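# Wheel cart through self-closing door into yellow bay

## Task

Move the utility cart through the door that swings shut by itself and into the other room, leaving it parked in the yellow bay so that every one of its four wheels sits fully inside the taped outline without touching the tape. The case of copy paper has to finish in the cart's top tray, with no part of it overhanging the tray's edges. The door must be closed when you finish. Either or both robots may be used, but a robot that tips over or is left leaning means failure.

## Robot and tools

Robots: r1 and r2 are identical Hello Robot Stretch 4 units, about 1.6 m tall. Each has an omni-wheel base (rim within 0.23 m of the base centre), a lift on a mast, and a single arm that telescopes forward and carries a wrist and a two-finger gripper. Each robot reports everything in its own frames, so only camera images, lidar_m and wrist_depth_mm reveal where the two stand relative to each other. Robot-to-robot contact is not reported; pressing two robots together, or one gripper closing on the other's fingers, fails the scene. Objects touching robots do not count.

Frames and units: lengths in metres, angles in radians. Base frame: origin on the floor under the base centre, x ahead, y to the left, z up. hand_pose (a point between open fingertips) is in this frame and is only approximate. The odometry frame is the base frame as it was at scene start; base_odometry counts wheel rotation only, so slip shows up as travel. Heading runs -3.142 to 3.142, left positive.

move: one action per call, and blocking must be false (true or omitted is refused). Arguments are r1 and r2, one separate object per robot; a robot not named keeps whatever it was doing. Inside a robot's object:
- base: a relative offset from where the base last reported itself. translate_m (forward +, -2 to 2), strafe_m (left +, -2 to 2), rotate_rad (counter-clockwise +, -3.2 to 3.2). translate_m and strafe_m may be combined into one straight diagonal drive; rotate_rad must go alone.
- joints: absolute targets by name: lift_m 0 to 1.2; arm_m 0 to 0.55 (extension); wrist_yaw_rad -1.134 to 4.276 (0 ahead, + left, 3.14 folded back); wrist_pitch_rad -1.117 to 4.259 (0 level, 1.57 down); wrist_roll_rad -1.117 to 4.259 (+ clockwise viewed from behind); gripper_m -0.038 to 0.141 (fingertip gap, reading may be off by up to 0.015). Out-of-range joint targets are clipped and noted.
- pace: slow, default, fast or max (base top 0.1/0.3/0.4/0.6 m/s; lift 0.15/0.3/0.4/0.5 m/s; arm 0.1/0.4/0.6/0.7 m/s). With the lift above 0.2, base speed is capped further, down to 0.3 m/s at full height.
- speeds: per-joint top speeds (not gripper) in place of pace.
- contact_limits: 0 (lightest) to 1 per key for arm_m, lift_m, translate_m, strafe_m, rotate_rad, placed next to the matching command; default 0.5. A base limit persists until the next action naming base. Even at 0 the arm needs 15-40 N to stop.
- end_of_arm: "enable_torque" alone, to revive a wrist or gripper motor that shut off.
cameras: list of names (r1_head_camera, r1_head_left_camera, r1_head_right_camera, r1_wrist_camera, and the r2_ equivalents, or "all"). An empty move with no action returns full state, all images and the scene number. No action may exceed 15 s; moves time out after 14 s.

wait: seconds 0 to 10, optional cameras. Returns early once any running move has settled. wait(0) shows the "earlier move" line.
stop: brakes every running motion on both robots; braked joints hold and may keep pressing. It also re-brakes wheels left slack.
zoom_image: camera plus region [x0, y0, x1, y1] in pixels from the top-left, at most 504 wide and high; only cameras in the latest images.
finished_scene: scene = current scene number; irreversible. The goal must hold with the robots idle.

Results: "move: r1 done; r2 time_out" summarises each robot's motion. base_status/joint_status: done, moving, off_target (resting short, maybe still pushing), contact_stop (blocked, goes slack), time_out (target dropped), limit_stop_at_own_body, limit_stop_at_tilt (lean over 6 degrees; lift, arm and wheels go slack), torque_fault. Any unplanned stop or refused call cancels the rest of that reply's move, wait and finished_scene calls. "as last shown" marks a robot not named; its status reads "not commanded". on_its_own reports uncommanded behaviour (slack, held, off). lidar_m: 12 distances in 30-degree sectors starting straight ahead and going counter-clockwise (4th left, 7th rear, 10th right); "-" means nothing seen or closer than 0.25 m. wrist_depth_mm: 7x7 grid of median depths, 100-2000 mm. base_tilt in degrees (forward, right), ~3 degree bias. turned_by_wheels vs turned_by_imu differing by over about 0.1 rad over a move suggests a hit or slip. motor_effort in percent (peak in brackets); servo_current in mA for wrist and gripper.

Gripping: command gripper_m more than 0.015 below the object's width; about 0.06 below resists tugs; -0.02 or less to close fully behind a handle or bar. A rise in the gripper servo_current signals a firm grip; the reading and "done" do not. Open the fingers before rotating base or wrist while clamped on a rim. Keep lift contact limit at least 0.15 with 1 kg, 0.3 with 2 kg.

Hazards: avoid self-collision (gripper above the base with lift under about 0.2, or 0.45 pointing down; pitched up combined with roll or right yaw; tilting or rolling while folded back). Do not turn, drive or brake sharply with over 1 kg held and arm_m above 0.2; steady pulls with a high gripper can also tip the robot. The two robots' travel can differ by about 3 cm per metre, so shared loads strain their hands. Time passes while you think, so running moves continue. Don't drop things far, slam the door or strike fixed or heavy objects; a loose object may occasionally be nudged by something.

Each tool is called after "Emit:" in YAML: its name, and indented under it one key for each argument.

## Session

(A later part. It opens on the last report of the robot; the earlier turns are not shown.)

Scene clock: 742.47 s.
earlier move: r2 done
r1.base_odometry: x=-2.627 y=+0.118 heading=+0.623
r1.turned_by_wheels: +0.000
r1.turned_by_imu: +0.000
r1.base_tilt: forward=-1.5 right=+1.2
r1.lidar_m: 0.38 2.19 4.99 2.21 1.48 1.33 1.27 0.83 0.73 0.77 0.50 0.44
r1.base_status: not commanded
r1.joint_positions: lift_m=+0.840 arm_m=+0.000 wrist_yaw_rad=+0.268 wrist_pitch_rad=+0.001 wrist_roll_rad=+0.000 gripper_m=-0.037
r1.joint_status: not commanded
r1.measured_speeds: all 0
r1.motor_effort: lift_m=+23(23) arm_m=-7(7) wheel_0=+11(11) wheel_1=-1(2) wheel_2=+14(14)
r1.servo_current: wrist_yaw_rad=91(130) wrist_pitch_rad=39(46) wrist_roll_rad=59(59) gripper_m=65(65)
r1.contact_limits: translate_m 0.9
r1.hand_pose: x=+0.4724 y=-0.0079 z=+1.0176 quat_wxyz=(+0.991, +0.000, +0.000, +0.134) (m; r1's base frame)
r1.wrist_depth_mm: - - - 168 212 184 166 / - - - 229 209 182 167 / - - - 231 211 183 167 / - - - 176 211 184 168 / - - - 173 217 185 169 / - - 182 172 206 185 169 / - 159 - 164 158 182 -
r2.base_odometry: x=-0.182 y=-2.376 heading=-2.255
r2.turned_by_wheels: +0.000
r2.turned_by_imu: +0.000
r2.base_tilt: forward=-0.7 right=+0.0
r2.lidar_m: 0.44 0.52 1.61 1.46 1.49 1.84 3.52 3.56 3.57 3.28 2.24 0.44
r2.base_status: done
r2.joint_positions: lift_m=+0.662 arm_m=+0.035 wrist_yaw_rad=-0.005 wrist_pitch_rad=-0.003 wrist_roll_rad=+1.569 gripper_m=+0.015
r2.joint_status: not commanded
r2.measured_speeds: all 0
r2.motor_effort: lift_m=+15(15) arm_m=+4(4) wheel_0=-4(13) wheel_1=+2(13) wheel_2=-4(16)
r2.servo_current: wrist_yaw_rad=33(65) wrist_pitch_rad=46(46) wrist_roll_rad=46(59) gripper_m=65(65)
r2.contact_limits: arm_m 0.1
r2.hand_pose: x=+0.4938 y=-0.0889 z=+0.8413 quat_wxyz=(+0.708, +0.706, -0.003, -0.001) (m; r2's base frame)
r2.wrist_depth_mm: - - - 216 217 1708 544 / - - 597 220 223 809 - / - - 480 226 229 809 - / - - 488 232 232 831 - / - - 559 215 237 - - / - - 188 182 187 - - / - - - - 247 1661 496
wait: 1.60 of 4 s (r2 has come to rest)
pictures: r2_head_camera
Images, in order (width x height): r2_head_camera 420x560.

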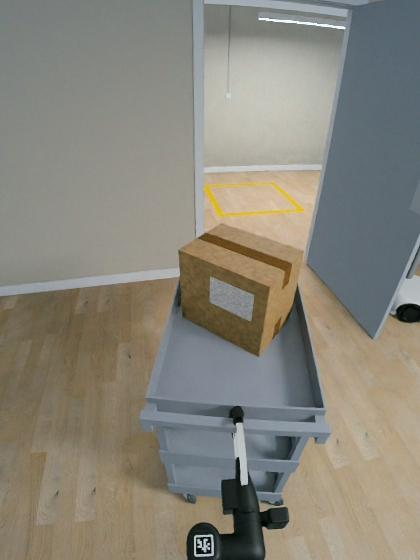

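Emit:
move:
  blocking: false
  r2: {"base":{"strafe_m":0.14,"translate_m":0.04}}

Emit:
wait:
  seconds: 3

Emit:
move:
  blocking: false
  r2: {"base":{"rotate_rad":-0.17},"pace":"slow"}

Emit:
wait:
  seconds: 3
  cameras: ["r2_head_camera"]

Scene clock: 749.83 s.
move: r2 moving
r1: as last shown
r1.base_tilt: forward=-1.6 right=+1.2
r1.lidar_m: 0.40 2.25 5.01 2.22 1.46 1.33 1.26 0.82 0.75 0.77 0.50 0.43
r1.servo_current: wrist_yaw_rad=117(117) wrist_pitch_rad=46(46) wrist_roll_rad=52(65) gripper_m=65(65)
r1.contact_limits: translate_m 0.9
r1.wrist_depth_mm: - - - 168 212 183 166 / - - - 229 209 182 167 / - - - 231 211 183 167 / - - - 176 213 185 168 / - - - 174 217 185 169 / - - 182 172 206 186 170 / - 159 - 165 159 182 -
r2.base_odometry: x=-0.163 y=-2.402 heading=-2.256
r2.turned_by_wheels: -0.001
r2.turned_by_imu: -0.001
r2.base_tilt: forward=-0.7 right=+0.1
r2.lidar_m: 0.42 0.50 1.56 1.43 1.45 1.83 3.55 3.60 3.63 3.32 2.27 0.47
r2.base_status: translate_m moving; strafe_m moving
r2.joint_positions: lift_m=+0.662 arm_m=+0.035 wrist_yaw_rad=-0.005 wrist_pitch_rad=-0.003 wrist_roll_rad=+1.569 gripper_m=+0.015
r2.joint_status: not commanded
r2.measured_speeds: translate_m=+0.036 strafe_m=+0.120 rotate_rad=+0.001 lift_m=+0.000 arm_m=+0.000 wrist_yaw_rad=+0.000 wrist_pitch_rad=+0.000 wrist_roll_rad=+0.000
r2.motor_effort: lift_m=+15(15) arm_m=+3(4) wheel_0=-11(16) wheel_1=+11(11) wheel_2=-9(10)
r2.servo_current: wrist_yaw_rad=52(72) wrist_pitch_rad=39(46) wrist_roll_rad=59(59) gripper_m=59(65)
r2.contact_limits: arm_m 0.1
r2.hand_pose: x=+0.4938 y=-0.0889 z=+0.8413 quat_wxyz=(+0.708, +0.706, -0.003, -0.001) (m; r2's base frame)
r2.wrist_depth_mm: - - - 161 214 1756 - / - - 564 166 220 798 - / - - 459 224 225 820 - / - - 492 231 231 831 - / - - 554 210 237 - - / - - 186 182 187 - - / - - - - 248 1661 508
pictures: none

Scene clock: 751.13 s.
earlier move: r2 done
r1.base_odometry: x=-2.627 y=+0.118 heading=+0.623
r1.turned_by_wheels: +0.000
r1.turned_by_imu: +0.000
r1.base_tilt: forward=-1.5 right=+1.2
r1.lidar_m: 0.38 2.31 5.02 2.22 1.45 1.33 1.28 0.80 0.75 0.77 0.50 0.44
r1.base_status: not commanded
r1.joint_positions: lift_m=+0.840 arm_m=+0.000 wrist_yaw_rad=+0.268 wrist_pitch_rad=+0.001 wrist_roll_rad=+0.000 gripper_m=-0.037
r1.joint_status: not commanded
r1.measured_speeds: all 0
r1.motor_effort: lift_m=+23(23) arm_m=-7(7) wheel_0=+10(11) wheel_1=-1(2) wheel_2=+14(14)
r1.servo_current: wrist_yaw_rad=98(117) wrist_pitch_rad=39(52) wrist_roll_rad=39(65) gripper_m=59(72)
r1.contact_limits: translate_m 0.9
r1.hand_pose: x=+0.4724 y=-0.0079 z=+1.0176 quat_wxyz=(+0.991, +0.000, +0.000, +0.134) (m; r1's base frame)
r1.wrist_depth_mm: - - - 169 212 184 166 / - - - 229 210 182 167 / - - - 229 209 183 167 / - - - 176 212 185 169 / - - - 173 217 185 169 / - - 183 171 206 186 170 / - 159 - 165 158 183 -
r2.base_odometry: x=-0.099 y=-2.495 heading=-2.256
r2.turned_by_wheels: +0.000
r2.turned_by_imu: +0.000
r2.base_tilt: forward=-0.7 right=+0.1
r2.lidar_m: 0.45 2.22 1.46 1.33 1.33 1.72 3.56 3.64 3.74 3.42 2.16 0.44
r2.base_status: done
r2.joint_positions: lift_m=+0.662 arm_m=+0.035 wrist_yaw_rad=-0.003 wrist_pitch_rad=-0.003 wrist_roll_rad=+1.569 gripper_m=+0.015
r2.joint_status: not commanded
r2.measured_speeds: all 0
r2.motor_effort: lift_m=+15(15) arm_m=+4(4) wheel_0=-5(16) wheel_1=+1(12) wheel_2=-4(10)
r2.servo_current: wrist_yaw_rad=39(72) wrist_pitch_rad=46(46) wrist_roll_rad=46(72) gripper_m=59(65)
r2.contact_limits: arm_m 0.1
r2.hand_pose: x=+0.4940 y=-0.0883 z=+0.8413 quat_wxyz=(+0.708, +0.706, -0.002, +0.000) (m; r2's base frame)
r2.wrist_depth_mm: - - 530 140 191 732 - / - - 462 196 200 750 - / - 488 459 156 211 809 - / - - 525 219 223 - - / - - 615 210 236 - - / - - 186 184 186 1808 504 / - - - - - 1661 466
wait: 1.30 of 3 s (r2 has come to rest)
pictures: none

Scene clock: 751.63 s.
move: r2 moving
r1: as last shown
r1.lidar_m: 0.38 2.34 5.01 2.26 1.46 1.35 1.28 0.82 0.74 0.73 0.49 0.44
r1.motor_effort: lift_m=+23(23) arm_m=-7(7) wheel_0=+11(11) wheel_1=-1(2) wheel_2=+14(14)
r1.servo_current: wrist_yaw_rad=117(117) wrist_pitch_rad=46(46) wrist_roll_rad=59(59) gripper_m=59(65)
r1.contact_limits: translate_m 0.9
r1.wrist_depth_mm: - - - 168 212 185 166 / - - - 228 210 182 167 / - - - 230 211 183 167 / - - - 176 212 184 168 / - - - 173 217 185 169 / - - 182 172 206 186 169 / - 159 - 165 158 183 -
r2.base_odometry: x=-0.099 y=-2.495 heading=-2.372
r2.turned_by_wheels: -0.116
r2.turned_by_imu: -0.112
r2.base_tilt: forward=-0.7 right=+0.0
r2.lidar_m: 0.44 0.49 1.57 1.34 1.32 1.56 2.76 3.58 3.97 3.42 3.42 0.45
r2.base_status: rotate_rad moving
r2.joint_positions: lift_m=+0.662 arm_m=+0.035 wrist_yaw_rad=+0.005 wrist_pitch_rad=-0.003 wrist_roll_rad=+1.569 gripper_m=+0.015
r2.joint_status: not commanded
r2.measured_speeds: translate_m=-0.002 strafe_m=+0.000 rotate_rad=-0.348 lift_m=+0.000 arm_m=+0.000 wrist_yaw_rad=+0.000 wrist_pitch_rad=+0.000 wrist_roll_rad=+0.000
r2.motor_effort: lift_m=+15(15) arm_m=+4(4) wheel_0=+9(14) wheel_1=+7(9) wheel_2=+10(13)
r2.servo_current: wrist_yaw_rad=52(59) wrist_pitch_rad=46(52) wrist_roll_rad=52(52) gripper_m=59(65)
r2.contact_limits: arm_m 0.1
r2.hand_pose: x=+0.4947 y=-0.0859 z=+0.8413 quat_wxyz=(+0.708, +0.706, +0.001, +0.003) (m; r2's base frame)
r2.wrist_depth_mm: - - - 202 205 1618 - / - - 530 212 212 778 - / - 496 452 219 220 798 - / - - 500 224 227 831 - / - - 564 211 236 - - / - - 186 181 185 1808 - / - - - - 250 1576 496
pictures: none

Scene clock: 752.23 s.
earlier move: r2 done
r1.base_odometry: x=-2.627 y=+0.118 heading=+0.623
r1.turned_by_wheels: +0.000
r1.turned_by_imu: +0.000
r1.base_tilt: forward=-1.6 right=+1.3
r1.lidar_m: 0.40 2.34 5.02 2.21 1.48 1.33 1.27 0.82 0.74 0.76 0.51 0.43
r1.base_status: not commanded
r1.joint_positions: lift_m=+0.840 arm_m=+0.000 wrist_yaw_rad=+0.268 wrist_pitch_rad=+0.001 wrist_roll_rad=+0.000 gripper_m=-0.037
r1.joint_status: not commanded
r1.measured_speeds: all 0
r1.motor_effort: lift_m=+23(23) arm_m=-7(7) wheel_0=+11(11) wheel_1=-1(2) wheel_2=+14(14)
r1.servo_current: wrist_yaw_rad=104(117) wrist_pitch_rad=46(46) wrist_roll_rad=52(72) gripper_m=65(65)
r1.contact_limits: translate_m 0.9
r1.hand_pose: x=+0.4724 y=-0.0079 z=+1.0176 quat_wxyz=(+0.991, +0.000, +0.000, +0.134) (m; r1's base frame)
r1.wrist_depth_mm: - - - 169 212 185 166 / - - - 228 209 183 167 / - - - 230 210 184 167 / - - - 176 211 184 168 / - - - 173 217 185 168 / - - 182 172 205 186 169 / - 159 - 165 158 182 -
r2.base_odometry: x=-0.099 y=-2.495 heading=-2.425
r2.turned_by_wheels: -0.053
r2.turned_by_imu: -0.052
r2.base_tilt: forward=-0.7 right=+0.1
r2.lidar_m: 0.44 0.47 1.62 1.35 1.33 1.53 2.51 3.59 4.04 3.42 3.40 0.49
r2.base_status: done
r2.joint_positions: lift_m=+0.662 arm_m=+0.035 wrist_yaw_rad=-0.001 wrist_pitch_rad=-0.003 wrist_roll_rad=+1.569 gripper_m=+0.015
r2.joint_status: not commanded
r2.measured_speeds: all 0
r2.motor_effort: lift_m=+15(15) arm_m=+4(4) wheel_0=+3(14) wheel_1=+5(9) wheel_2=+3(13)
r2.servo_current: wrist_yaw_rad=33(59) wrist_pitch_rad=46(52) wrist_roll_rad=46(59) gripper_m=59(65)
r2.contact_limits: arm_m 0.1
r2.hand_pose: x=+0.4942 y=-0.0878 z=+0.8413 quat_wxyz=(+0.708, +0.706, -0.002, +0.001) (m; r2's base frame)
r2.wrist_depth_mm: - - - 227 228 1661 1182 / - - - 230 230 1756 - / - - 525 233 234 809 - / - - 477 234 236 820 - / - - 530 210 238 798 - / - - 190 181 187 - - / - - - - - 1808 530
wait: 0.60 of 3 s (r2 has come to rest)
pictures: r2_head_camera
Images, in order (width x height): r2_head_camera 420x560.

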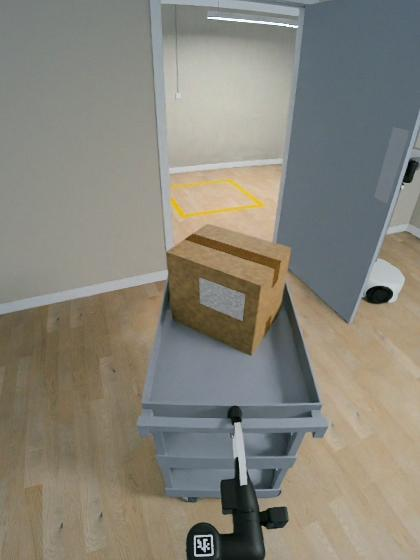

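Emit:
move:
  blocking: false
  r2: {"base":{"translate_m":0.35,"strafe_m":-0.01}}

Emit:
wait:
  seconds: 3
  cameras: ["r2_head_camera","r2_head_left_camera"]

Scene clock: 785.93 s.
move: r2 moving
r1: as last shown
r1.base_tilt: forward=-1.6 right=+1.2
r1.lidar_m: 0.39 2.31 5.04 2.24 1.45 1.34 1.29 0.82 0.75 0.77 0.50 0.42
r1.motor_effort: lift_m=+23(23) arm_m=-7(7) wheel_0=+11(11) wheel_1=-2(2) wheel_2=+14(14)
r1.servo_current: wrist_yaw_rad=104(111) wrist_pitch_rad=39(46) wrist_roll_rad=46(65) gripper_m=65(65)
r1.contact_limits: translate_m 0.9
r1.wrist_depth_mm: - - - 169 213 185 166 / - - - 229 210 181 167 / - - - 230 210 184 167 / - - - 176 213 184 169 / - - - 173 216 185 169 / - - 182 172 205 186 170 / - 159 - 165 158 182 -
r2.base_odometry: x=-0.123 y=-2.515 heading=-2.425
r2.turned_by_wheels: +0.000
r2.turned_by_imu: +0.001
r2.base_tilt: forward=-0.7 right=+0.1
r2.lidar_m: 0.39 0.48 1.62 1.34 1.33 1.54 2.50 3.59 4.07 3.40 3.41 0.47
r2.base_status: translate_m moving; strafe_m moving
r2.joint_positions: lift_m=+0.662 arm_m=+0.035 wrist_yaw_rad=-0.001 wrist_pitch_rad=-0.003 wrist_roll_rad=+1.569 gripper_m=+0.015
r2.joint_status: not commanded
r2.measured_speeds: translate_m=+0.123 strafe_m=-0.003 rotate_rad=+0.006 lift_m=+0.000 arm_m=+0.000 wrist_yaw_rad=+0.000 wrist_pitch_rad=+0.000 wrist_roll_rad=+0.000
r2.motor_effort: lift_m=+15(15) arm_m=+3(4) wheel_0=+10(14) wheel_1=+8(9) wheel_2=-15(16)
r2.servo_current: wrist_yaw_rad=46(52) wrist_pitch_rad=39(46) wrist_roll_rad=46(52) gripper_m=52(65)
r2.contact_limits: arm_m 0.1
r2.hand_pose: x=+0.4942 y=-0.0878 z=+0.8413 quat_wxyz=(+0.708, +0.706, -0.002, +0.001) (m; r2's base frame)
r2.wrist_depth_mm: - - - 172 229 1618 1255 / - - - 230 231 1808 - / - - 539 233 234 820 - / - - 473 235 235 820 - / - - 525 210 236 788 - / - - 189 181 186 - - / - - - - - 1756 -
pictures: none

Scene clock: 788.10 s.
earlier move: r2 done
r1.base_odometry: x=-2.627 y=+0.118 heading=+0.623
r1.turned_by_wheels: +0.000
r1.turned_by_imu: +0.000
r1.base_tilt: forward=-1.6 right=+1.2
r1.lidar_m: 0.39 4.29 5.03 2.24 1.46 1.33 1.26 0.84 0.74 0.77 0.49 0.44
r1.base_status: not commanded
r1.joint_positions: lift_m=+0.840 arm_m=+0.000 wrist_yaw_rad=+0.268 wrist_pitch_rad=+0.001 wrist_roll_rad=+0.000 gripper_m=-0.037
r1.joint_status: not commanded
r1.measured_speeds: all 0
r1.motor_effort: lift_m=+23(23) arm_m=-7(7) wheel_0=+11(11) wheel_1=-2(2) wheel_2=+14(14)
r1.servo_current: wrist_yaw_rad=98(124) wrist_pitch_rad=46(52) wrist_roll_rad=65(72) gripper_m=65(72)
r1.contact_limits: translate_m 0.9
r1.hand_pose: x=+0.4724 y=-0.0079 z=+1.0176 quat_wxyz=(+0.991, +0.000, +0.000, +0.134) (m; r1's base frame)
r1.wrist_depth_mm: - - - 169 211 184 166 / - - - 229 209 182 167 / - - - 230 210 183 167 / - - - 176 213 185 168 / - - - 173 217 184 168 / - - 182 171 206 186 169 / - 159 - 165 158 183 -
r2.base_odometry: x=-0.369 y=-2.718 heading=-2.425
r2.turned_by_wheels: +0.000
r2.turned_by_imu: +0.002
r2.base_tilt: forward=-0.6 right=+0.0
r2.lidar_m: 0.42 0.40 1.74 1.45 1.44 1.64 2.73 3.92 3.90 3.30 2.03 0.48
r2.base_status: done
r2.joint_positions: lift_m=+0.662 arm_m=+0.035 wrist_yaw_rad=+0.002 wrist_pitch_rad=-0.003 wrist_roll_rad=+1.569 gripper_m=+0.015
r2.joint_status: not commanded
r2.measured_speeds: all 0
r2.motor_effort: lift_m=+15(15) arm_m=+3(4) wheel_0=+6(15) wheel_1=+4(10) wheel_2=-2(17)
r2.servo_current: wrist_yaw_rad=52(65) wrist_pitch_rad=39(52) wrist_roll_rad=33(59) gripper_m=59(72)
r2.contact_limits: arm_m 0.1
r2.hand_pose: x=+0.4945 y=-0.0868 z=+0.8413 quat_wxyz=(+0.708, +0.706, +0.000, +0.002) (m; r2's base frame)
r2.wrist_depth_mm: - - - 258 264 276 289 / - - - 256 257 1808 1205 / - - - 251 253 1808 - / - - 530 245 247 831 - / - 508 484 210 242 820 - / - - 190 182 184 - - / - - 569 - - - -
wait: 2.17 of 3 s (r2 has come to rest)
pictures: r2_head_camera, r2_head_left_camera
Images, in order (width x height): r2_head_camera 420x560, r2_head_left_camera 420x672.

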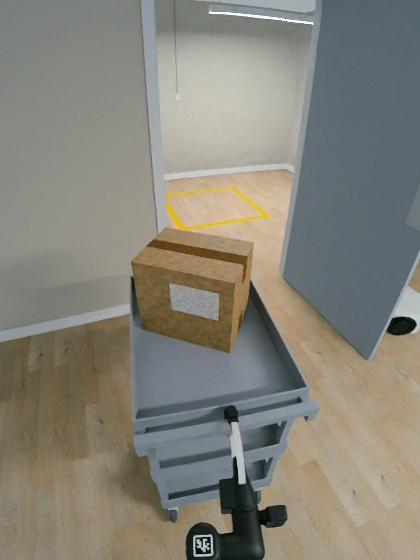

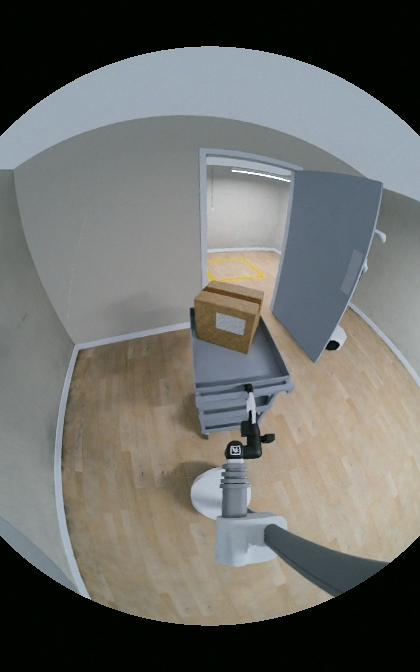

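Emit:
move:
  blocking: false
  r2: {"joints":{"gripper_m":0.1}}

Emit:
wait:
  seconds: 2

Emit:
move:
  blocking: false
  r2: {"base":{"strafe_m":0.055},"pace":"slow"}

Emit:
wait:
  seconds: 2

Emit:
move:
  blocking: false
  r2: {"joints":{"gripper_m":0.015}}

Emit:
wait:
  seconds: 2.5
  cameras: ["r2_head_camera","r2_wrist_camera"]

Scene clock: 799.03 s.
move: r2 moving
r1: as last shown
r1.lidar_m: 0.40 4.29 5.01 2.28 1.47 1.33 1.27 0.84 0.74 0.73 0.50 0.42
r1.motor_effort: lift_m=+23(23) arm_m=-7(7) wheel_0=+11(11) wheel_1=-1(2) wheel_2=+14(14)
r1.servo_current: wrist_yaw_rad=117(117) wrist_pitch_rad=46(46) wrist_roll_rad=26(72) gripper_m=65(65)
r1.contact_limits: translate_m 0.9
r1.wrist_depth_mm: - - - 169 212 184 166 / - - - 229 210 182 167 / - - - 229 211 183 167 / - - - 176 212 184 168 / - - - 173 218 185 169 / - - 182 172 206 186 169 / - 159 - 165 159 183 -
r2.base_odometry: x=-0.369 y=-2.718 heading=-2.425
r2.turned_by_wheels: +0.000
r2.turned_by_imu: +0.000
r2.base_tilt: forward=-0.7 right=+0.0
r2.lidar_m: 0.42 0.42 1.74 1.45 1.43 1.62 2.73 3.92 3.94 3.30 2.08 0.49
r2.base_status: not commanded
r2.joint_positions: lift_m=+0.662 arm_m=+0.035 wrist_yaw_rad=+0.002 wrist_pitch_rad=-0.003 wrist_roll_rad=+1.569 gripper_m=+0.035
r2.joint_status: gripper_m moving
r2.measured_speeds: all 0
r2.motor_effort: lift_m=+15(15) arm_m=+4(4) wheel_0=+6(6) wheel_1=+4(4) wheel_2=-2(3)
r2.servo_current: wrist_yaw_rad=39(59) wrist_pitch_rad=39(46) wrist_roll_rad=39(59) gripper_m=91(98)
r2.contact_limits: arm_m 0.1
r2.hand_pose: x=+0.4945 y=-0.0868 z=+0.8413 quat_wxyz=(+0.708, +0.706, +0.000, +0.002) (m; r2's base frame)
r2.wrist_depth_mm: - - - 259 274 274 289 / - - - 259 264 1708 1160 / - - - 255 257 1661 - / - - 535 249 251 842 - / - 504 484 219 245 778 - / - 521 192 185 186 - - / - 136 569 - - - -
pictures: none

Scene clock: 800.20 s.
earlier move: r2 done
r1.base_odometry: x=-2.627 y=+0.118 heading=+0.623
r1.turned_by_wheels: +0.000
r1.turned_by_imu: +0.000
r1.base_tilt: forward=-1.6 right=+1.2
r1.lidar_m: 0.39 4.28 5.02 2.25 1.47 1.34 1.25 0.83 0.75 0.77 0.48 0.42
r1.base_status: not commanded
r1.joint_positions: lift_m=+0.840 arm_m=+0.000 wrist_yaw_rad=+0.268 wrist_pitch_rad=+0.001 wrist_roll_rad=+0.000 gripper_m=-0.037
r1.joint_status: not commanded
r1.measured_speeds: all 0
r1.on_its_own: wrist_yaw_rad is at rest, and its servo_current (117 mA) is outside its rest range (0 to 104 mA)
r1.motor_effort: lift_m=+23(23) arm_m=-7(7) wheel_0=+11(11) wheel_1=-2(2) wheel_2=+14(14)
r1.servo_current: wrist_yaw_rad=117(124) wrist_pitch_rad=26(46) wrist_roll_rad=52(72) gripper_m=59(65)
r1.contact_limits: translate_m 0.9
r1.hand_pose: x=+0.4724 y=-0.0079 z=+1.0176 quat_wxyz=(+0.991, +0.000, +0.000, +0.134) (m; r1's base frame)
r1.wrist_depth_mm: - - - 168 213 185 166 / - - - 227 210 181 167 / - - - 231 211 183 167 / - - - 176 212 184 168 / - - - 173 216 185 168 / - - 182 171 205 186 169 / - 158 - 165 158 182 -
r2.base_odometry: x=-0.369 y=-2.718 heading=-2.425
r2.turned_by_wheels: +0.000
r2.turned_by_imu: +0.000
r2.base_tilt: forward=-0.7 right=+0.0
r2.lidar_m: 0.41 0.40 1.75 1.47 1.44 1.66 2.76 3.92 3.95 3.30 2.05 0.51
r2.base_status: not commanded
r2.joint_positions: lift_m=+0.662 arm_m=+0.035 wrist_yaw_rad=+0.002 wrist_pitch_rad=-0.001 wrist_roll_rad=+1.569 gripper_m=+0.100
r2.joint_status: all done
r2.measured_speeds: all 0
r2.motor_effort: lift_m=+15(15) arm_m=+4(4) wheel_0=+5(6) wheel_1=+3(4) wheel_2=-2(3)
r2.servo_current: wrist_yaw_rad=39(59) wrist_pitch_rad=39(46) wrist_roll_rad=52(59) gripper_m=52(124)
r2.contact_limits: arm_m 0.1
r2.hand_pose: x=+0.4945 y=-0.0868 z=+0.8408 quat_wxyz=(+0.708, +0.706, +0.000, +0.001) (m; r2's base frame)
r2.wrist_depth_mm: - - 209 272 283 283 282 / - - - 267 - 1661 1098 / - - - 262 842 820 - / 1708 - 517 255 258 - - / 1661 496 477 250 250 - - / - 512 189 245 192 - - / - 554 559 - - - -
wait: 1.17 of 2 s (r2 has come to rest)
pictures: none

Scene clock: 800.70 s.
move: r2 moving
r1.base_odometry: x=-2.627 y=+0.118 heading=+0.623
r1.turned_by_wheels: +0.000
r1.turned_by_imu: +0.000
r1.base_tilt: forward=-1.6 right=+1.2
r1.lidar_m: 0.39 4.29 5.01 2.24 1.47 1.34 1.25 0.84 0.75 0.72 0.51 0.43
r1.base_status: not commanded
r1.joint_positions: lift_m=+0.840 arm_m=+0.000 wrist_yaw_rad=+0.268 wrist_pitch_rad=+0.001 wrist_roll_rad=+0.000 gripper_m=-0.037
r1.joint_status: not commanded
r1.measured_speeds: all 0
r1.motor_effort: lift_m=+23(23) arm_m=-7(7) wheel_0=+11(12) wheel_1=-1(2) wheel_2=+14(14)
r1.servo_current: wrist_yaw_rad=104(117) wrist_pitch_rad=46(46) wrist_roll_rad=33(52) gripper_m=59(65)
r1.contact_limits: translate_m 0.9
r1.hand_pose: x=+0.4724 y=-0.0079 z=+1.0176 quat_wxyz=(+0.991, +0.000, +0.000, +0.134) (m; r1's base frame)
r1.wrist_depth_mm: - - - 169 211 184 166 / - - - 228 210 182 166 / - - - 229 211 184 167 / - - - 176 212 184 168 / - - - 173 216 185 168 / - - 182 172 206 186 170 / - 159 - 165 159 182 -
r2.base_odometry: x=-0.360 y=-2.728 heading=-2.425
r2.turned_by_wheels: +0.000
r2.turned_by_imu: +0.000
r2.base_tilt: forward=-0.7 right=+0.0
r2.lidar_m: 0.42 0.42 1.75 1.46 1.42 1.65 2.70 3.92 3.97 3.31 2.08 0.50
r2.base_status: strafe_m moving
r2.joint_positions: lift_m=+0.662 arm_m=+0.035 wrist_yaw_rad=+0.002 wrist_pitch_rad=-0.001 wrist_roll_rad=+1.569 gripper_m=+0.100
r2.joint_status: not commanded
r2.measured_speeds: translate_m=+0.000 strafe_m=+0.057 rotate_rad=-0.003 lift_m=+0.000 arm_m=+0.000 wrist_yaw_rad=+0.000 wrist_pitch_rad=+0.000 wrist_roll_rad=+0.000
r2.motor_effort: lift_m=+15(15) arm_m=+4(4) wheel_0=-4(12) wheel_1=+8(9) wheel_2=+0(2)
r2.servo_current: wrist_yaw_rad=46(52) wrist_pitch_rad=39(46) wrist_roll_rad=39(52) gripper_m=46(59)
r2.contact_limits: arm_m 0.1
r2.hand_pose: x=+0.4945 y=-0.0868 z=+0.8408 quat_wxyz=(+0.708, +0.706, +0.000, +0.001) (m; r2's base frame)
r2.wrist_depth_mm: - - 207 271 281 289 287 / - - - 264 - 1708 477 / - - - 258 262 759 - / 1708 - 496 253 866 - - / - 504 480 247 248 - - / - 512 188 241 191 - - / - 554 559 - - - -
pictures: none

Scene clock: 801.87 s.
earlier move: r2 done
r1.base_odometry: x=-2.627 y=+0.118 heading=+0.623
r1.turned_by_wheels: +0.000
r1.turned_by_imu: +0.000
r1.base_tilt: forward=-1.6 right=+1.2
r1.lidar_m: 0.39 4.27 5.00 2.24 1.46 1.34 1.25 0.84 0.75 0.74 0.50 0.43
r1.base_status: not commanded
r1.joint_positions: lift_m=+0.840 arm_m=+0.000 wrist_yaw_rad=+0.268 wrist_pitch_rad=+0.001 wrist_roll_rad=+0.000 gripper_m=-0.037
r1.joint_status: not commanded
r1.measured_speeds: all 0
r1.on_its_own: wrist_yaw_rad is at rest, and its servo_current (117 mA) is outside its rest range (0 to 104 mA)
r1.motor_effort: lift_m=+23(23) arm_m=-7(7) wheel_0=+11(12) wheel_1=-1(2) wheel_2=+14(14)
r1.servo_current: wrist_yaw_rad=117(117) wrist_pitch_rad=39(52) wrist_roll_rad=52(72) gripper_m=59(65)
r1.contact_limits: translate_m 0.9
r1.hand_pose: x=+0.4724 y=-0.0079 z=+1.0176 quat_wxyz=(+0.991, +0.000, +0.000, +0.134) (m; r1's base frame)
r1.wrist_depth_mm: - - - 169 212 184 166 / - - - 228 209 182 166 / - - - 230 211 183 167 / - - - 176 212 185 168 / - - - 173 216 185 169 / - - 182 171 206 186 169 / - 158 - 165 159 182 -
r2.base_odometry: x=-0.333 y=-2.759 heading=-2.425
r2.turned_by_wheels: +0.000
r2.turned_by_imu: +0.000
r2.base_tilt: forward=-0.7 right=+0.0
r2.lidar_m: 0.40 1.88 1.69 1.40 1.40 1.57 2.63 3.94 4.02 3.36 2.08 0.49
r2.base_status: done
r2.joint_positions: lift_m=+0.662 arm_m=+0.035 wrist_yaw_rad=+0.002 wrist_pitch_rad=-0.001 wrist_roll_rad=+1.569 gripper_m=+0.100
r2.joint_status: not commanded
r2.measured_speeds: all 0
r2.motor_effort: lift_m=+15(15) arm_m=+4(4) wheel_0=-2(12) wheel_1=+5(9) wheel_2=+0(2)
r2.servo_current: wrist_yaw_rad=52(52) wrist_pitch_rad=39(46) wrist_roll_rad=46(59) gripper_m=52(59)
r2.contact_limits: arm_m 0.1
r2.hand_pose: x=+0.4945 y=-0.0868 z=+0.8408 quat_wxyz=(+0.708, +0.706, +0.000, +0.001) (m; r2's base frame)
r2.wrist_depth_mm: - - 200 263 264 1537 1205 / - - - 257 - 1661 - / - - 603 252 254 788 - / 1756 500 480 244 250 - - / - 517 496 240 242 842 - / - 530 188 236 193 - - / - - 574 - - - -
wait: 1.17 of 2 s (r2 has come to rest)
pictures: none

Scene clock: 802.37 s.
move: r2 moving
r1.base_odometry: x=-2.627 y=+0.118 heading=+0.623
r1.turned_by_wheels: +0.000
r1.turned_by_imu: +0.000
r1.base_tilt: forward=-1.5 right=+1.2
r1.lidar_m: 0.37 4.28 5.00 2.25 1.46 1.32 1.28 0.82 0.75 0.76 0.50 0.44
r1.base_status: not commanded
r1.joint_positions: lift_m=+0.840 arm_m=+0.000 wrist_yaw_rad=+0.268 wrist_pitch_rad=+0.001 wrist_roll_rad=+0.000 gripper_m=-0.037
r1.joint_status: not commanded
r1.measured_speeds: all 0
r1.motor_effort: lift_m=+23(23) arm_m=-7(7) wheel_0=+10(11) wheel_1=-2(2) wheel_2=+14(14)
r1.servo_current: wrist_yaw_rad=104(117) wrist_pitch_rad=39(46) wrist_roll_rad=52(59) gripper_m=59(65)
r1.contact_limits: translate_m 0.9
r1.hand_pose: x=+0.4724 y=-0.0079 z=+1.0176 quat_wxyz=(+0.991, +0.000, +0.000, +0.134) (m; r1's base frame)
r1.wrist_depth_mm: - - - 169 211 185 165 / - - - 229 209 182 167 / - - - 230 211 183 167 / - - - 175 213 184 168 / - - - 173 217 185 168 / - - 182 172 206 186 169 / - 159 - 164 159 182 -
r2.base_odometry: x=-0.333 y=-2.759 heading=-2.425
r2.turned_by_wheels: +0.000
r2.turned_by_imu: +0.000
r2.base_tilt: forward=-0.7 right=+0.1
r2.lidar_m: 0.41 1.87 1.68 1.38 1.40 1.59 2.62 3.93 4.00 3.36 2.09 0.48
r2.base_status: not commanded
r2.joint_positions: lift_m=+0.662 arm_m=+0.035 wrist_yaw_rad=+0.002 wrist_pitch_rad=+0.000 wrist_roll_rad=+1.569 gripper_m=+0.083
r2.joint_status: gripper_m moving
r2.measured_speeds: translate_m=+0.000 strafe_m=+0.000 rotate_rad=+0.000 lift_m=+0.000 arm_m=+0.000 wrist_yaw_rad=+0.000 wrist_pitch_rad=+0.011 wrist_roll_rad=+0.000
r2.motor_effort: lift_m=+15(15) arm_m=+3(4) wheel_0=-3(3) wheel_1=+5(5) wheel_2=+0(0)
r2.servo_current: wrist_yaw_rad=46(59) wrist_pitch_rad=39(46) wrist_roll_rad=59(65) gripper_m=98(124)
r2.contact_limits: arm_m 0.1
r2.hand_pose: x=+0.4945 y=-0.0868 z=+0.8406 quat_wxyz=(+0.708, +0.706, +0.001, +0.001) (m; r2's base frame)
r2.wrist_depth_mm: - - 200 264 265 1537 1229 / - - - 257 - 1618 - / - - 603 251 255 778 - / 1708 504 477 246 842 - - / 1756 517 500 241 243 - - / - 530 190 236 189 - - / - - 574 - - - -
pictures: none

Scene clock: 803.53 s.
earlier move: r2 done
r1.base_odometry: x=-2.627 y=+0.118 heading=+0.623
r1.turned_by_wheels: +0.000
r1.turned_by_imu: +0.000
r1.base_tilt: forward=-1.5 right=+1.2
r1.lidar_m: 0.39 4.30 5.01 2.26 1.47 1.34 1.25 0.84 0.75 0.76 0.51 0.43
r1.base_status: not commanded
r1.joint_positions: lift_m=+0.840 arm_m=+0.000 wrist_yaw_rad=+0.268 wrist_pitch_rad=+0.001 wrist_roll_rad=+0.000 gripper_m=-0.037
r1.joint_status: not commanded
r1.measured_speeds: all 0
r1.motor_effort: lift_m=+23(23) arm_m=-7(7) wheel_0=+11(11) wheel_1=-1(2) wheel_2=+14(14)
r1.servo_current: wrist_yaw_rad=104(117) wrist_pitch_rad=39(52) wrist_roll_rad=39(65) gripper_m=59(65)
r1.contact_limits: translate_m 0.9
r1.hand_pose: x=+0.4724 y=-0.0079 z=+1.0176 quat_wxyz=(+0.991, +0.000, +0.000, +0.134) (m; r1's base frame)
r1.wrist_depth_mm: - - - 168 212 184 165 / - - - 229 209 182 167 / - - - 229 211 183 167 / - - - 176 213 185 168 / - - - 173 218 185 169 / - - 181 172 206 185 169 / - 159 - 165 158 183 -
r2.base_odometry: x=-0.333 y=-2.759 heading=-2.425
r2.turned_by_wheels: +0.000
r2.turned_by_imu: +0.000
r2.base_tilt: forward=-0.7 right=+0.1
r2.lidar_m: 0.42 1.87 1.68 1.40 1.37 1.55 2.63 3.95 4.00 3.35 2.09 0.48
r2.base_status: not commanded
r2.joint_positions: lift_m=+0.662 arm_m=+0.035 wrist_yaw_rad=-0.001 wrist_pitch_rad=-0.002 wrist_roll_rad=+1.569 gripper_m=+0.016
r2.joint_status: all done
r2.measured_speeds: all 0
r2.motor_effort: lift_m=+15(16) arm_m=+4(4) wheel_0=-2(3) wheel_1=+2(5) wheel_2=-1(1)
r2.servo_current: wrist_yaw_rad=46(59) wrist_pitch_rad=46(46) wrist_roll_rad=46(65) gripper_m=72(260)
r2.contact_limits: arm_m 0.1
r2.hand_pose: x=+0.4942 y=-0.0877 z=+0.8410 quat_wxyz=(+0.708, +0.706, -0.001, +0.000) (m; r2's base frame)
r2.wrist_depth_mm: - - - 265 267 1537 1255 / - - - 258 260 1756 525 / - - 683 252 255 820 - / - - 488 247 249 831 - / - - 512 202 243 820 - / - - 191 182 186 - - / - - 580 - - - -
wait: 1.17 of 2.5 s (r2 has come to rest)
pictures: r2_head_camera, r2_wrist_camera
Images, in order (width x height): r2_head_camera 420x560, r2_wrist_camera 616x392.

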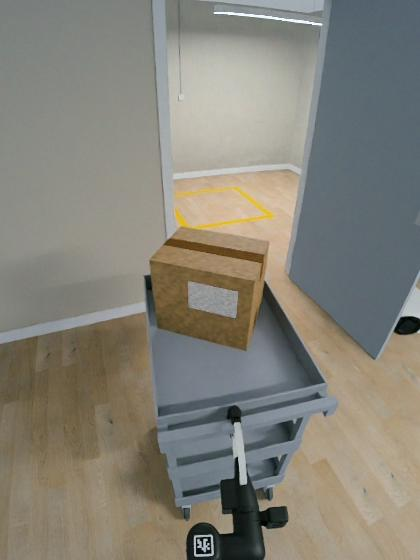

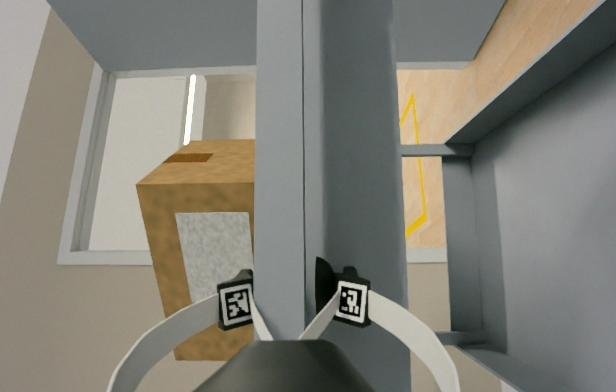

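Emit:
move:
  blocking: false
  r2: {"base":{"strafe_m":0.22,"translate_m":0.02}}

Emit:
wait:
  seconds: 3

Emit:
move:
  blocking: false
  r2: {"base":{"rotate_rad":-0.12},"pace":"slow"}

Emit:
wait:
  seconds: 3
  cameras: ["r2_head_camera","r2_head_left_camera"]

Scene clock: 813.23 s.
move: r2 moving
r1: as last shown
r1.base_tilt: forward=-1.6 right=+1.2
r1.lidar_m: 0.37 4.32 5.03 2.23 1.48 1.34 1.24 0.83 0.73 0.76 0.48 0.44
r1.motor_effort: lift_m=+23(23) arm_m=-7(7) wheel_0=+10(11) wheel_1=-1(2) wheel_2=+14(14)
r1.servo_current: wrist_yaw_rad=98(111) wrist_pitch_rad=46(46) wrist_roll_rad=39(59) gripper_m=65(65)
r1.contact_limits: translate_m 0.9
r1.wrist_depth_mm: - - - 168 212 185 166 / - - - 228 210 182 166 / - - - 230 211 183 167 / - - - 176 212 184 168 / - - - 173 218 185 169 / - - 182 171 206 186 169 / - 159 - 165 158 183 -
r2.base_odometry: x=-0.313 y=-2.787 heading=-2.426
r2.turned_by_wheels: -0.001
r2.turned_by_imu: -0.001
r2.base_tilt: forward=-0.7 right=+0.1
r2.lidar_m: 0.39 1.84 1.66 1.36 1.35 1.57 2.58 3.95 4.02 3.40 2.12 0.49
r2.base_status: translate_m moving; strafe_m moving
r2.joint_positions: lift_m=+0.662 arm_m=+0.035 wrist_yaw_rad=-0.006 wrist_pitch_rad=-0.002 wrist_roll_rad=+1.569 gripper_m=+0.016
r2.joint_status: not commanded
r2.measured_speeds: translate_m=+0.011 strafe_m=+0.132 rotate_rad=+0.005 lift_m=+0.000 arm_m=+0.000 wrist_yaw_rad=+0.000 wrist_pitch_rad=+0.000 wrist_roll_rad=+0.000
r2.motor_effort: lift_m=+15(16) arm_m=+4(4) wheel_0=-15(19) wheel_1=+10(11) wheel_2=-10(11)
r2.servo_current: wrist_yaw_rad=52(52) wrist_pitch_rad=39(46) wrist_roll_rad=39(65) gripper_m=65(78)
r2.contact_limits: arm_m 0.1
r2.hand_pose: x=+0.4937 y=-0.0892 z=+0.8411 quat_wxyz=(+0.708, +0.706, -0.003, -0.001) (m; r2's base frame)
r2.wrist_depth_mm: - - - 263 265 1499 1255 / - - - 256 258 1756 - / - - 661 252 254 788 - / - 1808 492 246 248 854 - / - - 512 198 243 820 - / - - 189 181 186 - - / - - - - - - -
pictures: none

Scene clock: 814.80 s.
earlier move: r2 done
r1.base_odometry: x=-2.627 y=+0.118 heading=+0.623
r1.turned_by_wheels: +0.000
r1.turned_by_imu: +0.000
r1.base_tilt: forward=-1.6 right=+1.2
r1.lidar_m: 0.40 4.27 5.02 2.26 1.45 1.35 1.25 0.82 0.74 0.75 0.50 0.44
r1.base_status: not commanded
r1.joint_positions: lift_m=+0.840 arm_m=+0.000 wrist_yaw_rad=+0.268 wrist_pitch_rad=+0.001 wrist_roll_rad=+0.000 gripper_m=-0.037
r1.joint_status: not commanded
r1.measured_speeds: all 0
r1.motor_effort: lift_m=+23(23) arm_m=-7(7) wheel_0=+10(11) wheel_1=-1(2) wheel_2=+14(14)
r1.servo_current: wrist_yaw_rad=104(124) wrist_pitch_rad=39(52) wrist_roll_rad=39(72) gripper_m=65(65)
r1.contact_limits: translate_m 0.9
r1.hand_pose: x=+0.4724 y=-0.0079 z=+1.0176 quat_wxyz=(+0.991, +0.000, +0.000, +0.134) (m; r1's base frame)
r1.wrist_depth_mm: - - - 169 212 185 167 / - - - 229 209 182 167 / - - - 230 211 183 167 / - - - 176 213 185 168 / - - - 173 216 185 169 / - - 182 171 206 186 170 / - 158 - 165 158 182 -
r2.base_odometry: x=-0.204 y=-2.938 heading=-2.425
r2.turned_by_wheels: +0.001
r2.turned_by_imu: +0.000
r2.base_tilt: forward=-0.7 right=+0.0
r2.lidar_m: 0.45 1.77 1.47 1.19 1.19 1.36 2.30 4.03 4.27 3.56 1.87 0.48
r2.base_status: done
r2.joint_positions: lift_m=+0.662 arm_m=+0.035 wrist_yaw_rad=-0.001 wrist_pitch_rad=-0.002 wrist_roll_rad=+1.569 gripper_m=+0.016
r2.joint_status: not commanded
r2.measured_speeds: all 0
r2.motor_effort: lift_m=+15(16) arm_m=+4(4) wheel_0=-4(19) wheel_1=+0(11) wheel_2=-4(11)
r2.servo_current: wrist_yaw_rad=52(52) wrist_pitch_rad=39(46) wrist_roll_rad=52(65) gripper_m=65(78)
r2.contact_limits: arm_m 0.1
r2.hand_pose: x=+0.4942 y=-0.0878 z=+0.8411 quat_wxyz=(+0.708, +0.706, -0.001, +0.000) (m; r2's base frame)
r2.wrist_depth_mm: - - 609 215 217 1808 - / - - 480 220 222 788 - / - 492 466 225 227 820 - / - - 525 231 232 820 - / - - 597 216 237 - - / - - 185 182 187 - 512 / - - - - 248 - 1205
wait: 1.57 of 3 s (r2 has come to rest)
pictures: none

Scene clock: 815.30 s.
move: r2 moving
r1: as last shown
r1.lidar_m: 0.40 4.29 5.02 2.24 1.46 1.33 1.28 0.83 0.75 0.76 0.48 0.44
r1.motor_effort: lift_m=+23(23) arm_m=-7(7) wheel_0=+11(11) wheel_1=-1(2) wheel_2=+14(14)
r1.servo_current: wrist_yaw_rad=111(117) wrist_pitch_rad=39(46) wrist_roll_rad=39(59) gripper_m=65(72)
r1.contact_limits: translate_m 0.9
r1.wrist_depth_mm: - - - 169 213 185 166 / - - - 229 209 182 167 / - - - 229 211 183 167 / - - - 176 213 184 168 / - - - 173 216 185 169 / - - 182 171 206 186 169 / - 158 - 165 158 182 -
r2.base_odometry: x=-0.204 y=-2.938 heading=-2.526
r2.turned_by_wheels: -0.100
r2.turned_by_imu: -0.097
r2.base_tilt: forward=-0.6 right=+0.1
r2.lidar_m: 0.45 1.78 1.57 1.22 1.19 1.29 1.98 4.02 4.36 3.60 2.28 0.46
r2.base_status: rotate_rad moving
r2.joint_positions: lift_m=+0.662 arm_m=+0.035 wrist_yaw_rad=+0.006 wrist_pitch_rad=-0.002 wrist_roll_rad=+1.569 gripper_m=+0.016
r2.joint_status: not commanded
r2.measured_speeds: translate_m=+0.001 strafe_m=-0.002 rotate_rad=-0.214 lift_m=+0.000 arm_m=+0.000 wrist_yaw_rad=+0.000 wrist_pitch_rad=+0.000 wrist_roll_rad=+0.000
r2.motor_effort: lift_m=+15(16) arm_m=+4(4) wheel_0=+6(11) wheel_1=+4(7) wheel_2=+10(12)
r2.servo_current: wrist_yaw_rad=46(52) wrist_pitch_rad=39(46) wrist_roll_rad=26(52) gripper_m=65(65)
r2.contact_limits: arm_m 0.1
r2.hand_pose: x=+0.4948 y=-0.0858 z=+0.8411 quat_wxyz=(+0.708, +0.706, +0.001, +0.003) (m; r2's base frame)
r2.wrist_depth_mm: - - - 236 236 1618 - / - - 647 237 237 788 - / - 1921 469 238 237 831 - / - - 504 241 240 831 - / - 585 554 201 240 831 - / - - 188 183 187 - - / - - - - 241 - 500
pictures: none

Scene clock: 815.80 s.
earlier move: r2 done
r1.base_odometry: x=-2.627 y=+0.118 heading=+0.623
r1.turned_by_wheels: +0.000
r1.turned_by_imu: +0.000
r1.base_tilt: forward=-1.6 right=+1.2
r1.lidar_m: 0.37 4.27 5.02 2.22 1.48 1.33 1.26 0.81 0.75 0.76 0.50 0.43
r1.base_status: not commanded
r1.joint_positions: lift_m=+0.840 arm_m=+0.000 wrist_yaw_rad=+0.268 wrist_pitch_rad=+0.001 wrist_roll_rad=+0.000 gripper_m=-0.037
r1.joint_status: not commanded
r1.measured_speeds: all 0
r1.on_its_own: wrist_yaw_rad is at rest, and its servo_current (111 mA) is outside its rest range (0 to 104 mA)
r1.motor_effort: lift_m=+23(23) arm_m=-7(7) wheel_0=+10(11) wheel_1=-1(2) wheel_2=+14(14)
r1.servo_current: wrist_yaw_rad=111(117) wrist_pitch_rad=39(52) wrist_roll_rad=39(59) gripper_m=65(72)
r1.contact_limits: translate_m 0.9
r1.hand_pose: x=+0.4724 y=-0.0079 z=+1.0176 quat_wxyz=(+0.991, +0.000, +0.000, +0.134) (m; r1's base frame)
r1.wrist_depth_mm: - - - 169 211 184 166 / - - - 229 210 182 166 / - - - 230 211 183 167 / - - - 176 213 184 168 / - - - 173 217 185 169 / - - 182 171 205 186 169 / - 159 - 165 158 183 -
r2.base_odometry: x=-0.204 y=-2.938 heading=-2.544
r2.turned_by_wheels: -0.019
r2.turned_by_imu: -0.018
r2.base_tilt: forward=-0.7 right=+0.1
r2.lidar_m: 0.42 1.77 1.58 1.22 1.18 1.30 1.92 4.01 4.33 3.60 2.35 0.47
r2.base_status: done
r2.joint_positions: lift_m=+0.662 arm_m=+0.035 wrist_yaw_rad=+0.003 wrist_pitch_rad=-0.002 wrist_roll_rad=+1.569 gripper_m=+0.016
r2.joint_status: not commanded
r2.measured_speeds: all 0
r2.motor_effort: lift_m=+16(16) arm_m=+4(4) wheel_0=+3(11) wheel_1=+5(7) wheel_2=+5(12)
r2.servo_current: wrist_yaw_rad=52(59) wrist_pitch_rad=46(46) wrist_roll_rad=46(52) gripper_m=65(72)
r2.contact_limits: arm_m 0.1
r2.hand_pose: x=+0.4945 y=-0.0866 z=+0.8411 quat_wxyz=(+0.708, +0.706, +0.000, +0.002) (m; r2's base frame)
r2.wrist_depth_mm: - - - 243 244 1537 496 / - - - 243 243 768 - / - - 508 242 241 788 - / - - 492 241 241 820 - / - - 539 202 241 831 - / - - 190 182 186 - - / - - - - 239 - 500
wait: 0.50 of 3 s (r2 has come to rest)
pictures: r2_head_camera, r2_head_left_camera
Images, in order (width x height): r2_head_camera 420x560, r2_head_left_camera 420x672.

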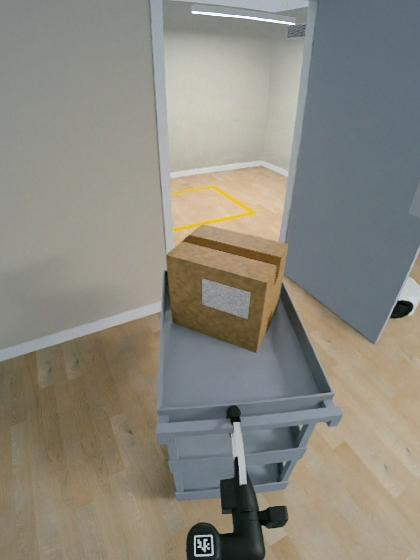

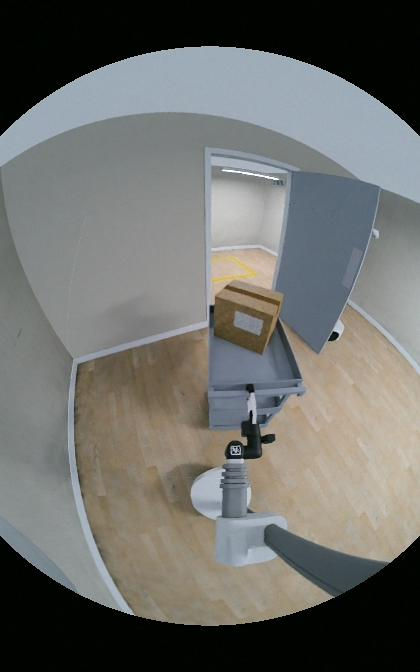

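Emit:
move:
  blocking: false
  r2: {"base":{"translate_m":0.3,"strafe_m":0.02}}

Emit:
wait:
  seconds: 3
  cameras: ["r2_head_camera","r2_head_left_camera"]

Scene clock: 823.90 s.
move: r2 moving
r1.base_odometry: x=-2.627 y=+0.118 heading=+0.623
r1.turned_by_wheels: +0.000
r1.turned_by_imu: +0.000
r1.base_tilt: forward=-1.6 right=+1.2
r1.lidar_m: 0.40 4.29 5.02 2.24 1.44 1.34 1.28 0.83 0.75 0.76 0.47 0.43
r1.base_status: not commanded
r1.joint_positions: lift_m=+0.840 arm_m=+0.000 wrist_yaw_rad=+0.268 wrist_pitch_rad=+0.001 wrist_roll_rad=+0.000 gripper_m=-0.037
r1.joint_status: not commanded
r1.measured_speeds: all 0
r1.motor_effort: lift_m=+23(23) arm_m=-7(7) wheel_0=+11(11) wheel_1=-1(2) wheel_2=+14(14)
r1.servo_current: wrist_yaw_rad=104(111) wrist_pitch_rad=39(46) wrist_roll_rad=65(65) gripper_m=59(65)
r1.contact_limits: translate_m 0.9
r1.hand_pose: x=+0.4724 y=-0.0079 z=+1.0176 quat_wxyz=(+0.991, +0.000, +0.000, +0.134) (m; r1's base frame)
r1.wrist_depth_mm: - - - 169 212 185 165 / - - - 227 209 182 167 / - - - 230 211 184 167 / - - - 176 213 184 168 / - - - 174 218 185 169 / - - 182 172 206 186 169 / - 159 - 165 159 182 -
r2.base_odometry: x=-0.228 y=-2.957 heading=-2.544
r2.turned_by_wheels: +0.000
r2.turned_by_imu: +0.000
r2.base_tilt: forward=-0.7 right=+0.1
r2.lidar_m: 0.42 1.74 1.60 1.24 1.21 1.30 1.92 4.05 4.36 3.61 2.32 0.45
r2.base_status: translate_m moving; strafe_m moving
r2.joint_positions: lift_m=+0.662 arm_m=+0.035 wrist_yaw_rad=-0.002 wrist_pitch_rad=-0.002 wrist_roll_rad=+1.569 gripper_m=+0.015
r2.joint_status: not commanded
r2.measured_speeds: translate_m=+0.121 strafe_m=+0.010 rotate_rad=-0.001 lift_m=+0.000 arm_m=+0.000 wrist_yaw_rad=+0.000 wrist_pitch_rad=+0.000 wrist_roll_rad=+0.000
r2.motor_effort: lift_m=+15(16) arm_m=+4(4) wheel_0=+9(11) wheel_1=+9(10) wheel_2=-18(18)
r2.servo_current: wrist_yaw_rad=46(52) wrist_pitch_rad=46(46) wrist_roll_rad=52(59) gripper_m=65(72)
r2.contact_limits: arm_m 0.1
r2.hand_pose: x=+0.4941 y=-0.0879 z=+0.8411 quat_wxyz=(+0.708, +0.706, -0.001, +0.000) (m; r2's base frame)
r2.wrist_depth_mm: - - - 247 247 1537 492 / - - - 244 245 1661 - / - - 530 243 242 809 - / - - 492 242 242 820 - / 1661 - 530 208 240 820 - / - - 189 181 186 - - / - - - - - - 512
pictures: none

Scene clock: 825.87 s.
earlier move: r2 done
r1.base_odometry: x=-2.627 y=+0.118 heading=+0.623
r1.turned_by_wheels: +0.000
r1.turned_by_imu: +0.000
r1.base_tilt: forward=-1.5 right=+1.2
r1.lidar_m: 0.38 4.29 5.02 2.22 1.46 1.34 1.25 0.81 0.75 0.76 0.48 0.43
r1.base_status: not commanded
r1.joint_positions: lift_m=+0.840 arm_m=+0.000 wrist_yaw_rad=+0.268 wrist_pitch_rad=+0.001 wrist_roll_rad=+0.000 gripper_m=-0.037
r1.joint_status: not commanded
r1.measured_speeds: all 0
r1.on_its_own: wrist_yaw_rad is at rest, and its servo_current (111 mA) is outside its rest range (0 to 104 mA)
r1.motor_effort: lift_m=+23(23) arm_m=-7(7) wheel_0=+10(11) wheel_1=-2(2) wheel_2=+14(14)
r1.servo_current: wrist_yaw_rad=111(124) wrist_pitch_rad=33(46) wrist_roll_rad=46(65) gripper_m=59(72)
r1.contact_limits: translate_m 0.9
r1.hand_pose: x=+0.4724 y=-0.0079 z=+1.0176 quat_wxyz=(+0.991, +0.000, +0.000, +0.134) (m; r1's base frame)
r1.wrist_depth_mm: - - - 168 212 185 166 / - - - 228 208 182 167 / - - - 229 211 183 167 / - - - 176 212 185 169 / - - - 173 216 185 169 / - - 182 172 206 185 169 / - 159 - 165 158 183 -
r2.base_odometry: x=-0.440 y=-3.123 heading=-2.544
r2.turned_by_wheels: +0.001
r2.turned_by_imu: +0.002
r2.base_tilt: forward=-0.7 right=+0.0
r2.lidar_m: 0.42 1.50 1.62 1.33 1.30 1.40 2.11 4.31 4.49 3.50 1.66 0.50
r2.base_status: done
r2.joint_positions: lift_m=+0.662 arm_m=+0.035 wrist_yaw_rad=+0.002 wrist_pitch_rad=-0.002 wrist_roll_rad=+1.569 gripper_m=+0.015
r2.joint_status: not commanded
r2.measured_speeds: all 0
r2.motor_effort: lift_m=+16(16) arm_m=+4(4) wheel_0=+7(13) wheel_1=+5(11) wheel_2=-3(18)
r2.servo_current: wrist_yaw_rad=46(59) wrist_pitch_rad=33(52) wrist_roll_rad=52(59) gripper_m=65(72)
r2.contact_limits: arm_m 0.1
r2.hand_pose: x=+0.4945 y=-0.0867 z=+0.8411 quat_wxyz=(+0.708, +0.706, +0.000, +0.002) (m; r2's base frame)
r2.wrist_depth_mm: - - - 266 270 1537 1281 / 1708 - - 258 264 1756 500 / 1661 - - 254 256 854 - / - - 492 247 250 831 - / - - 512 202 244 831 - / - - 189 182 186 - - / - - 574 - - - -
wait: 1.97 of 3 s (r2 has come to rest)
pictures: r2_head_camera, r2_head_left_camera
Images, in order (width x height): r2_head_camera 420x560, r2_head_left_camera 420x672.

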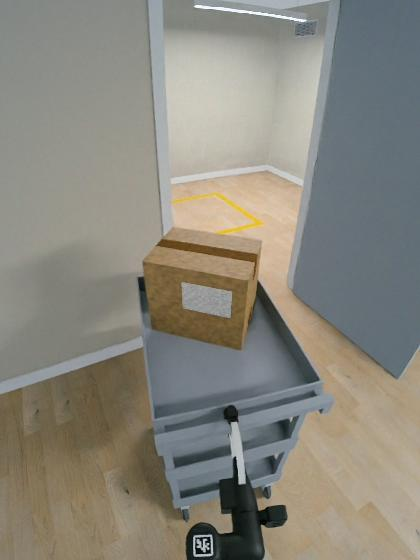

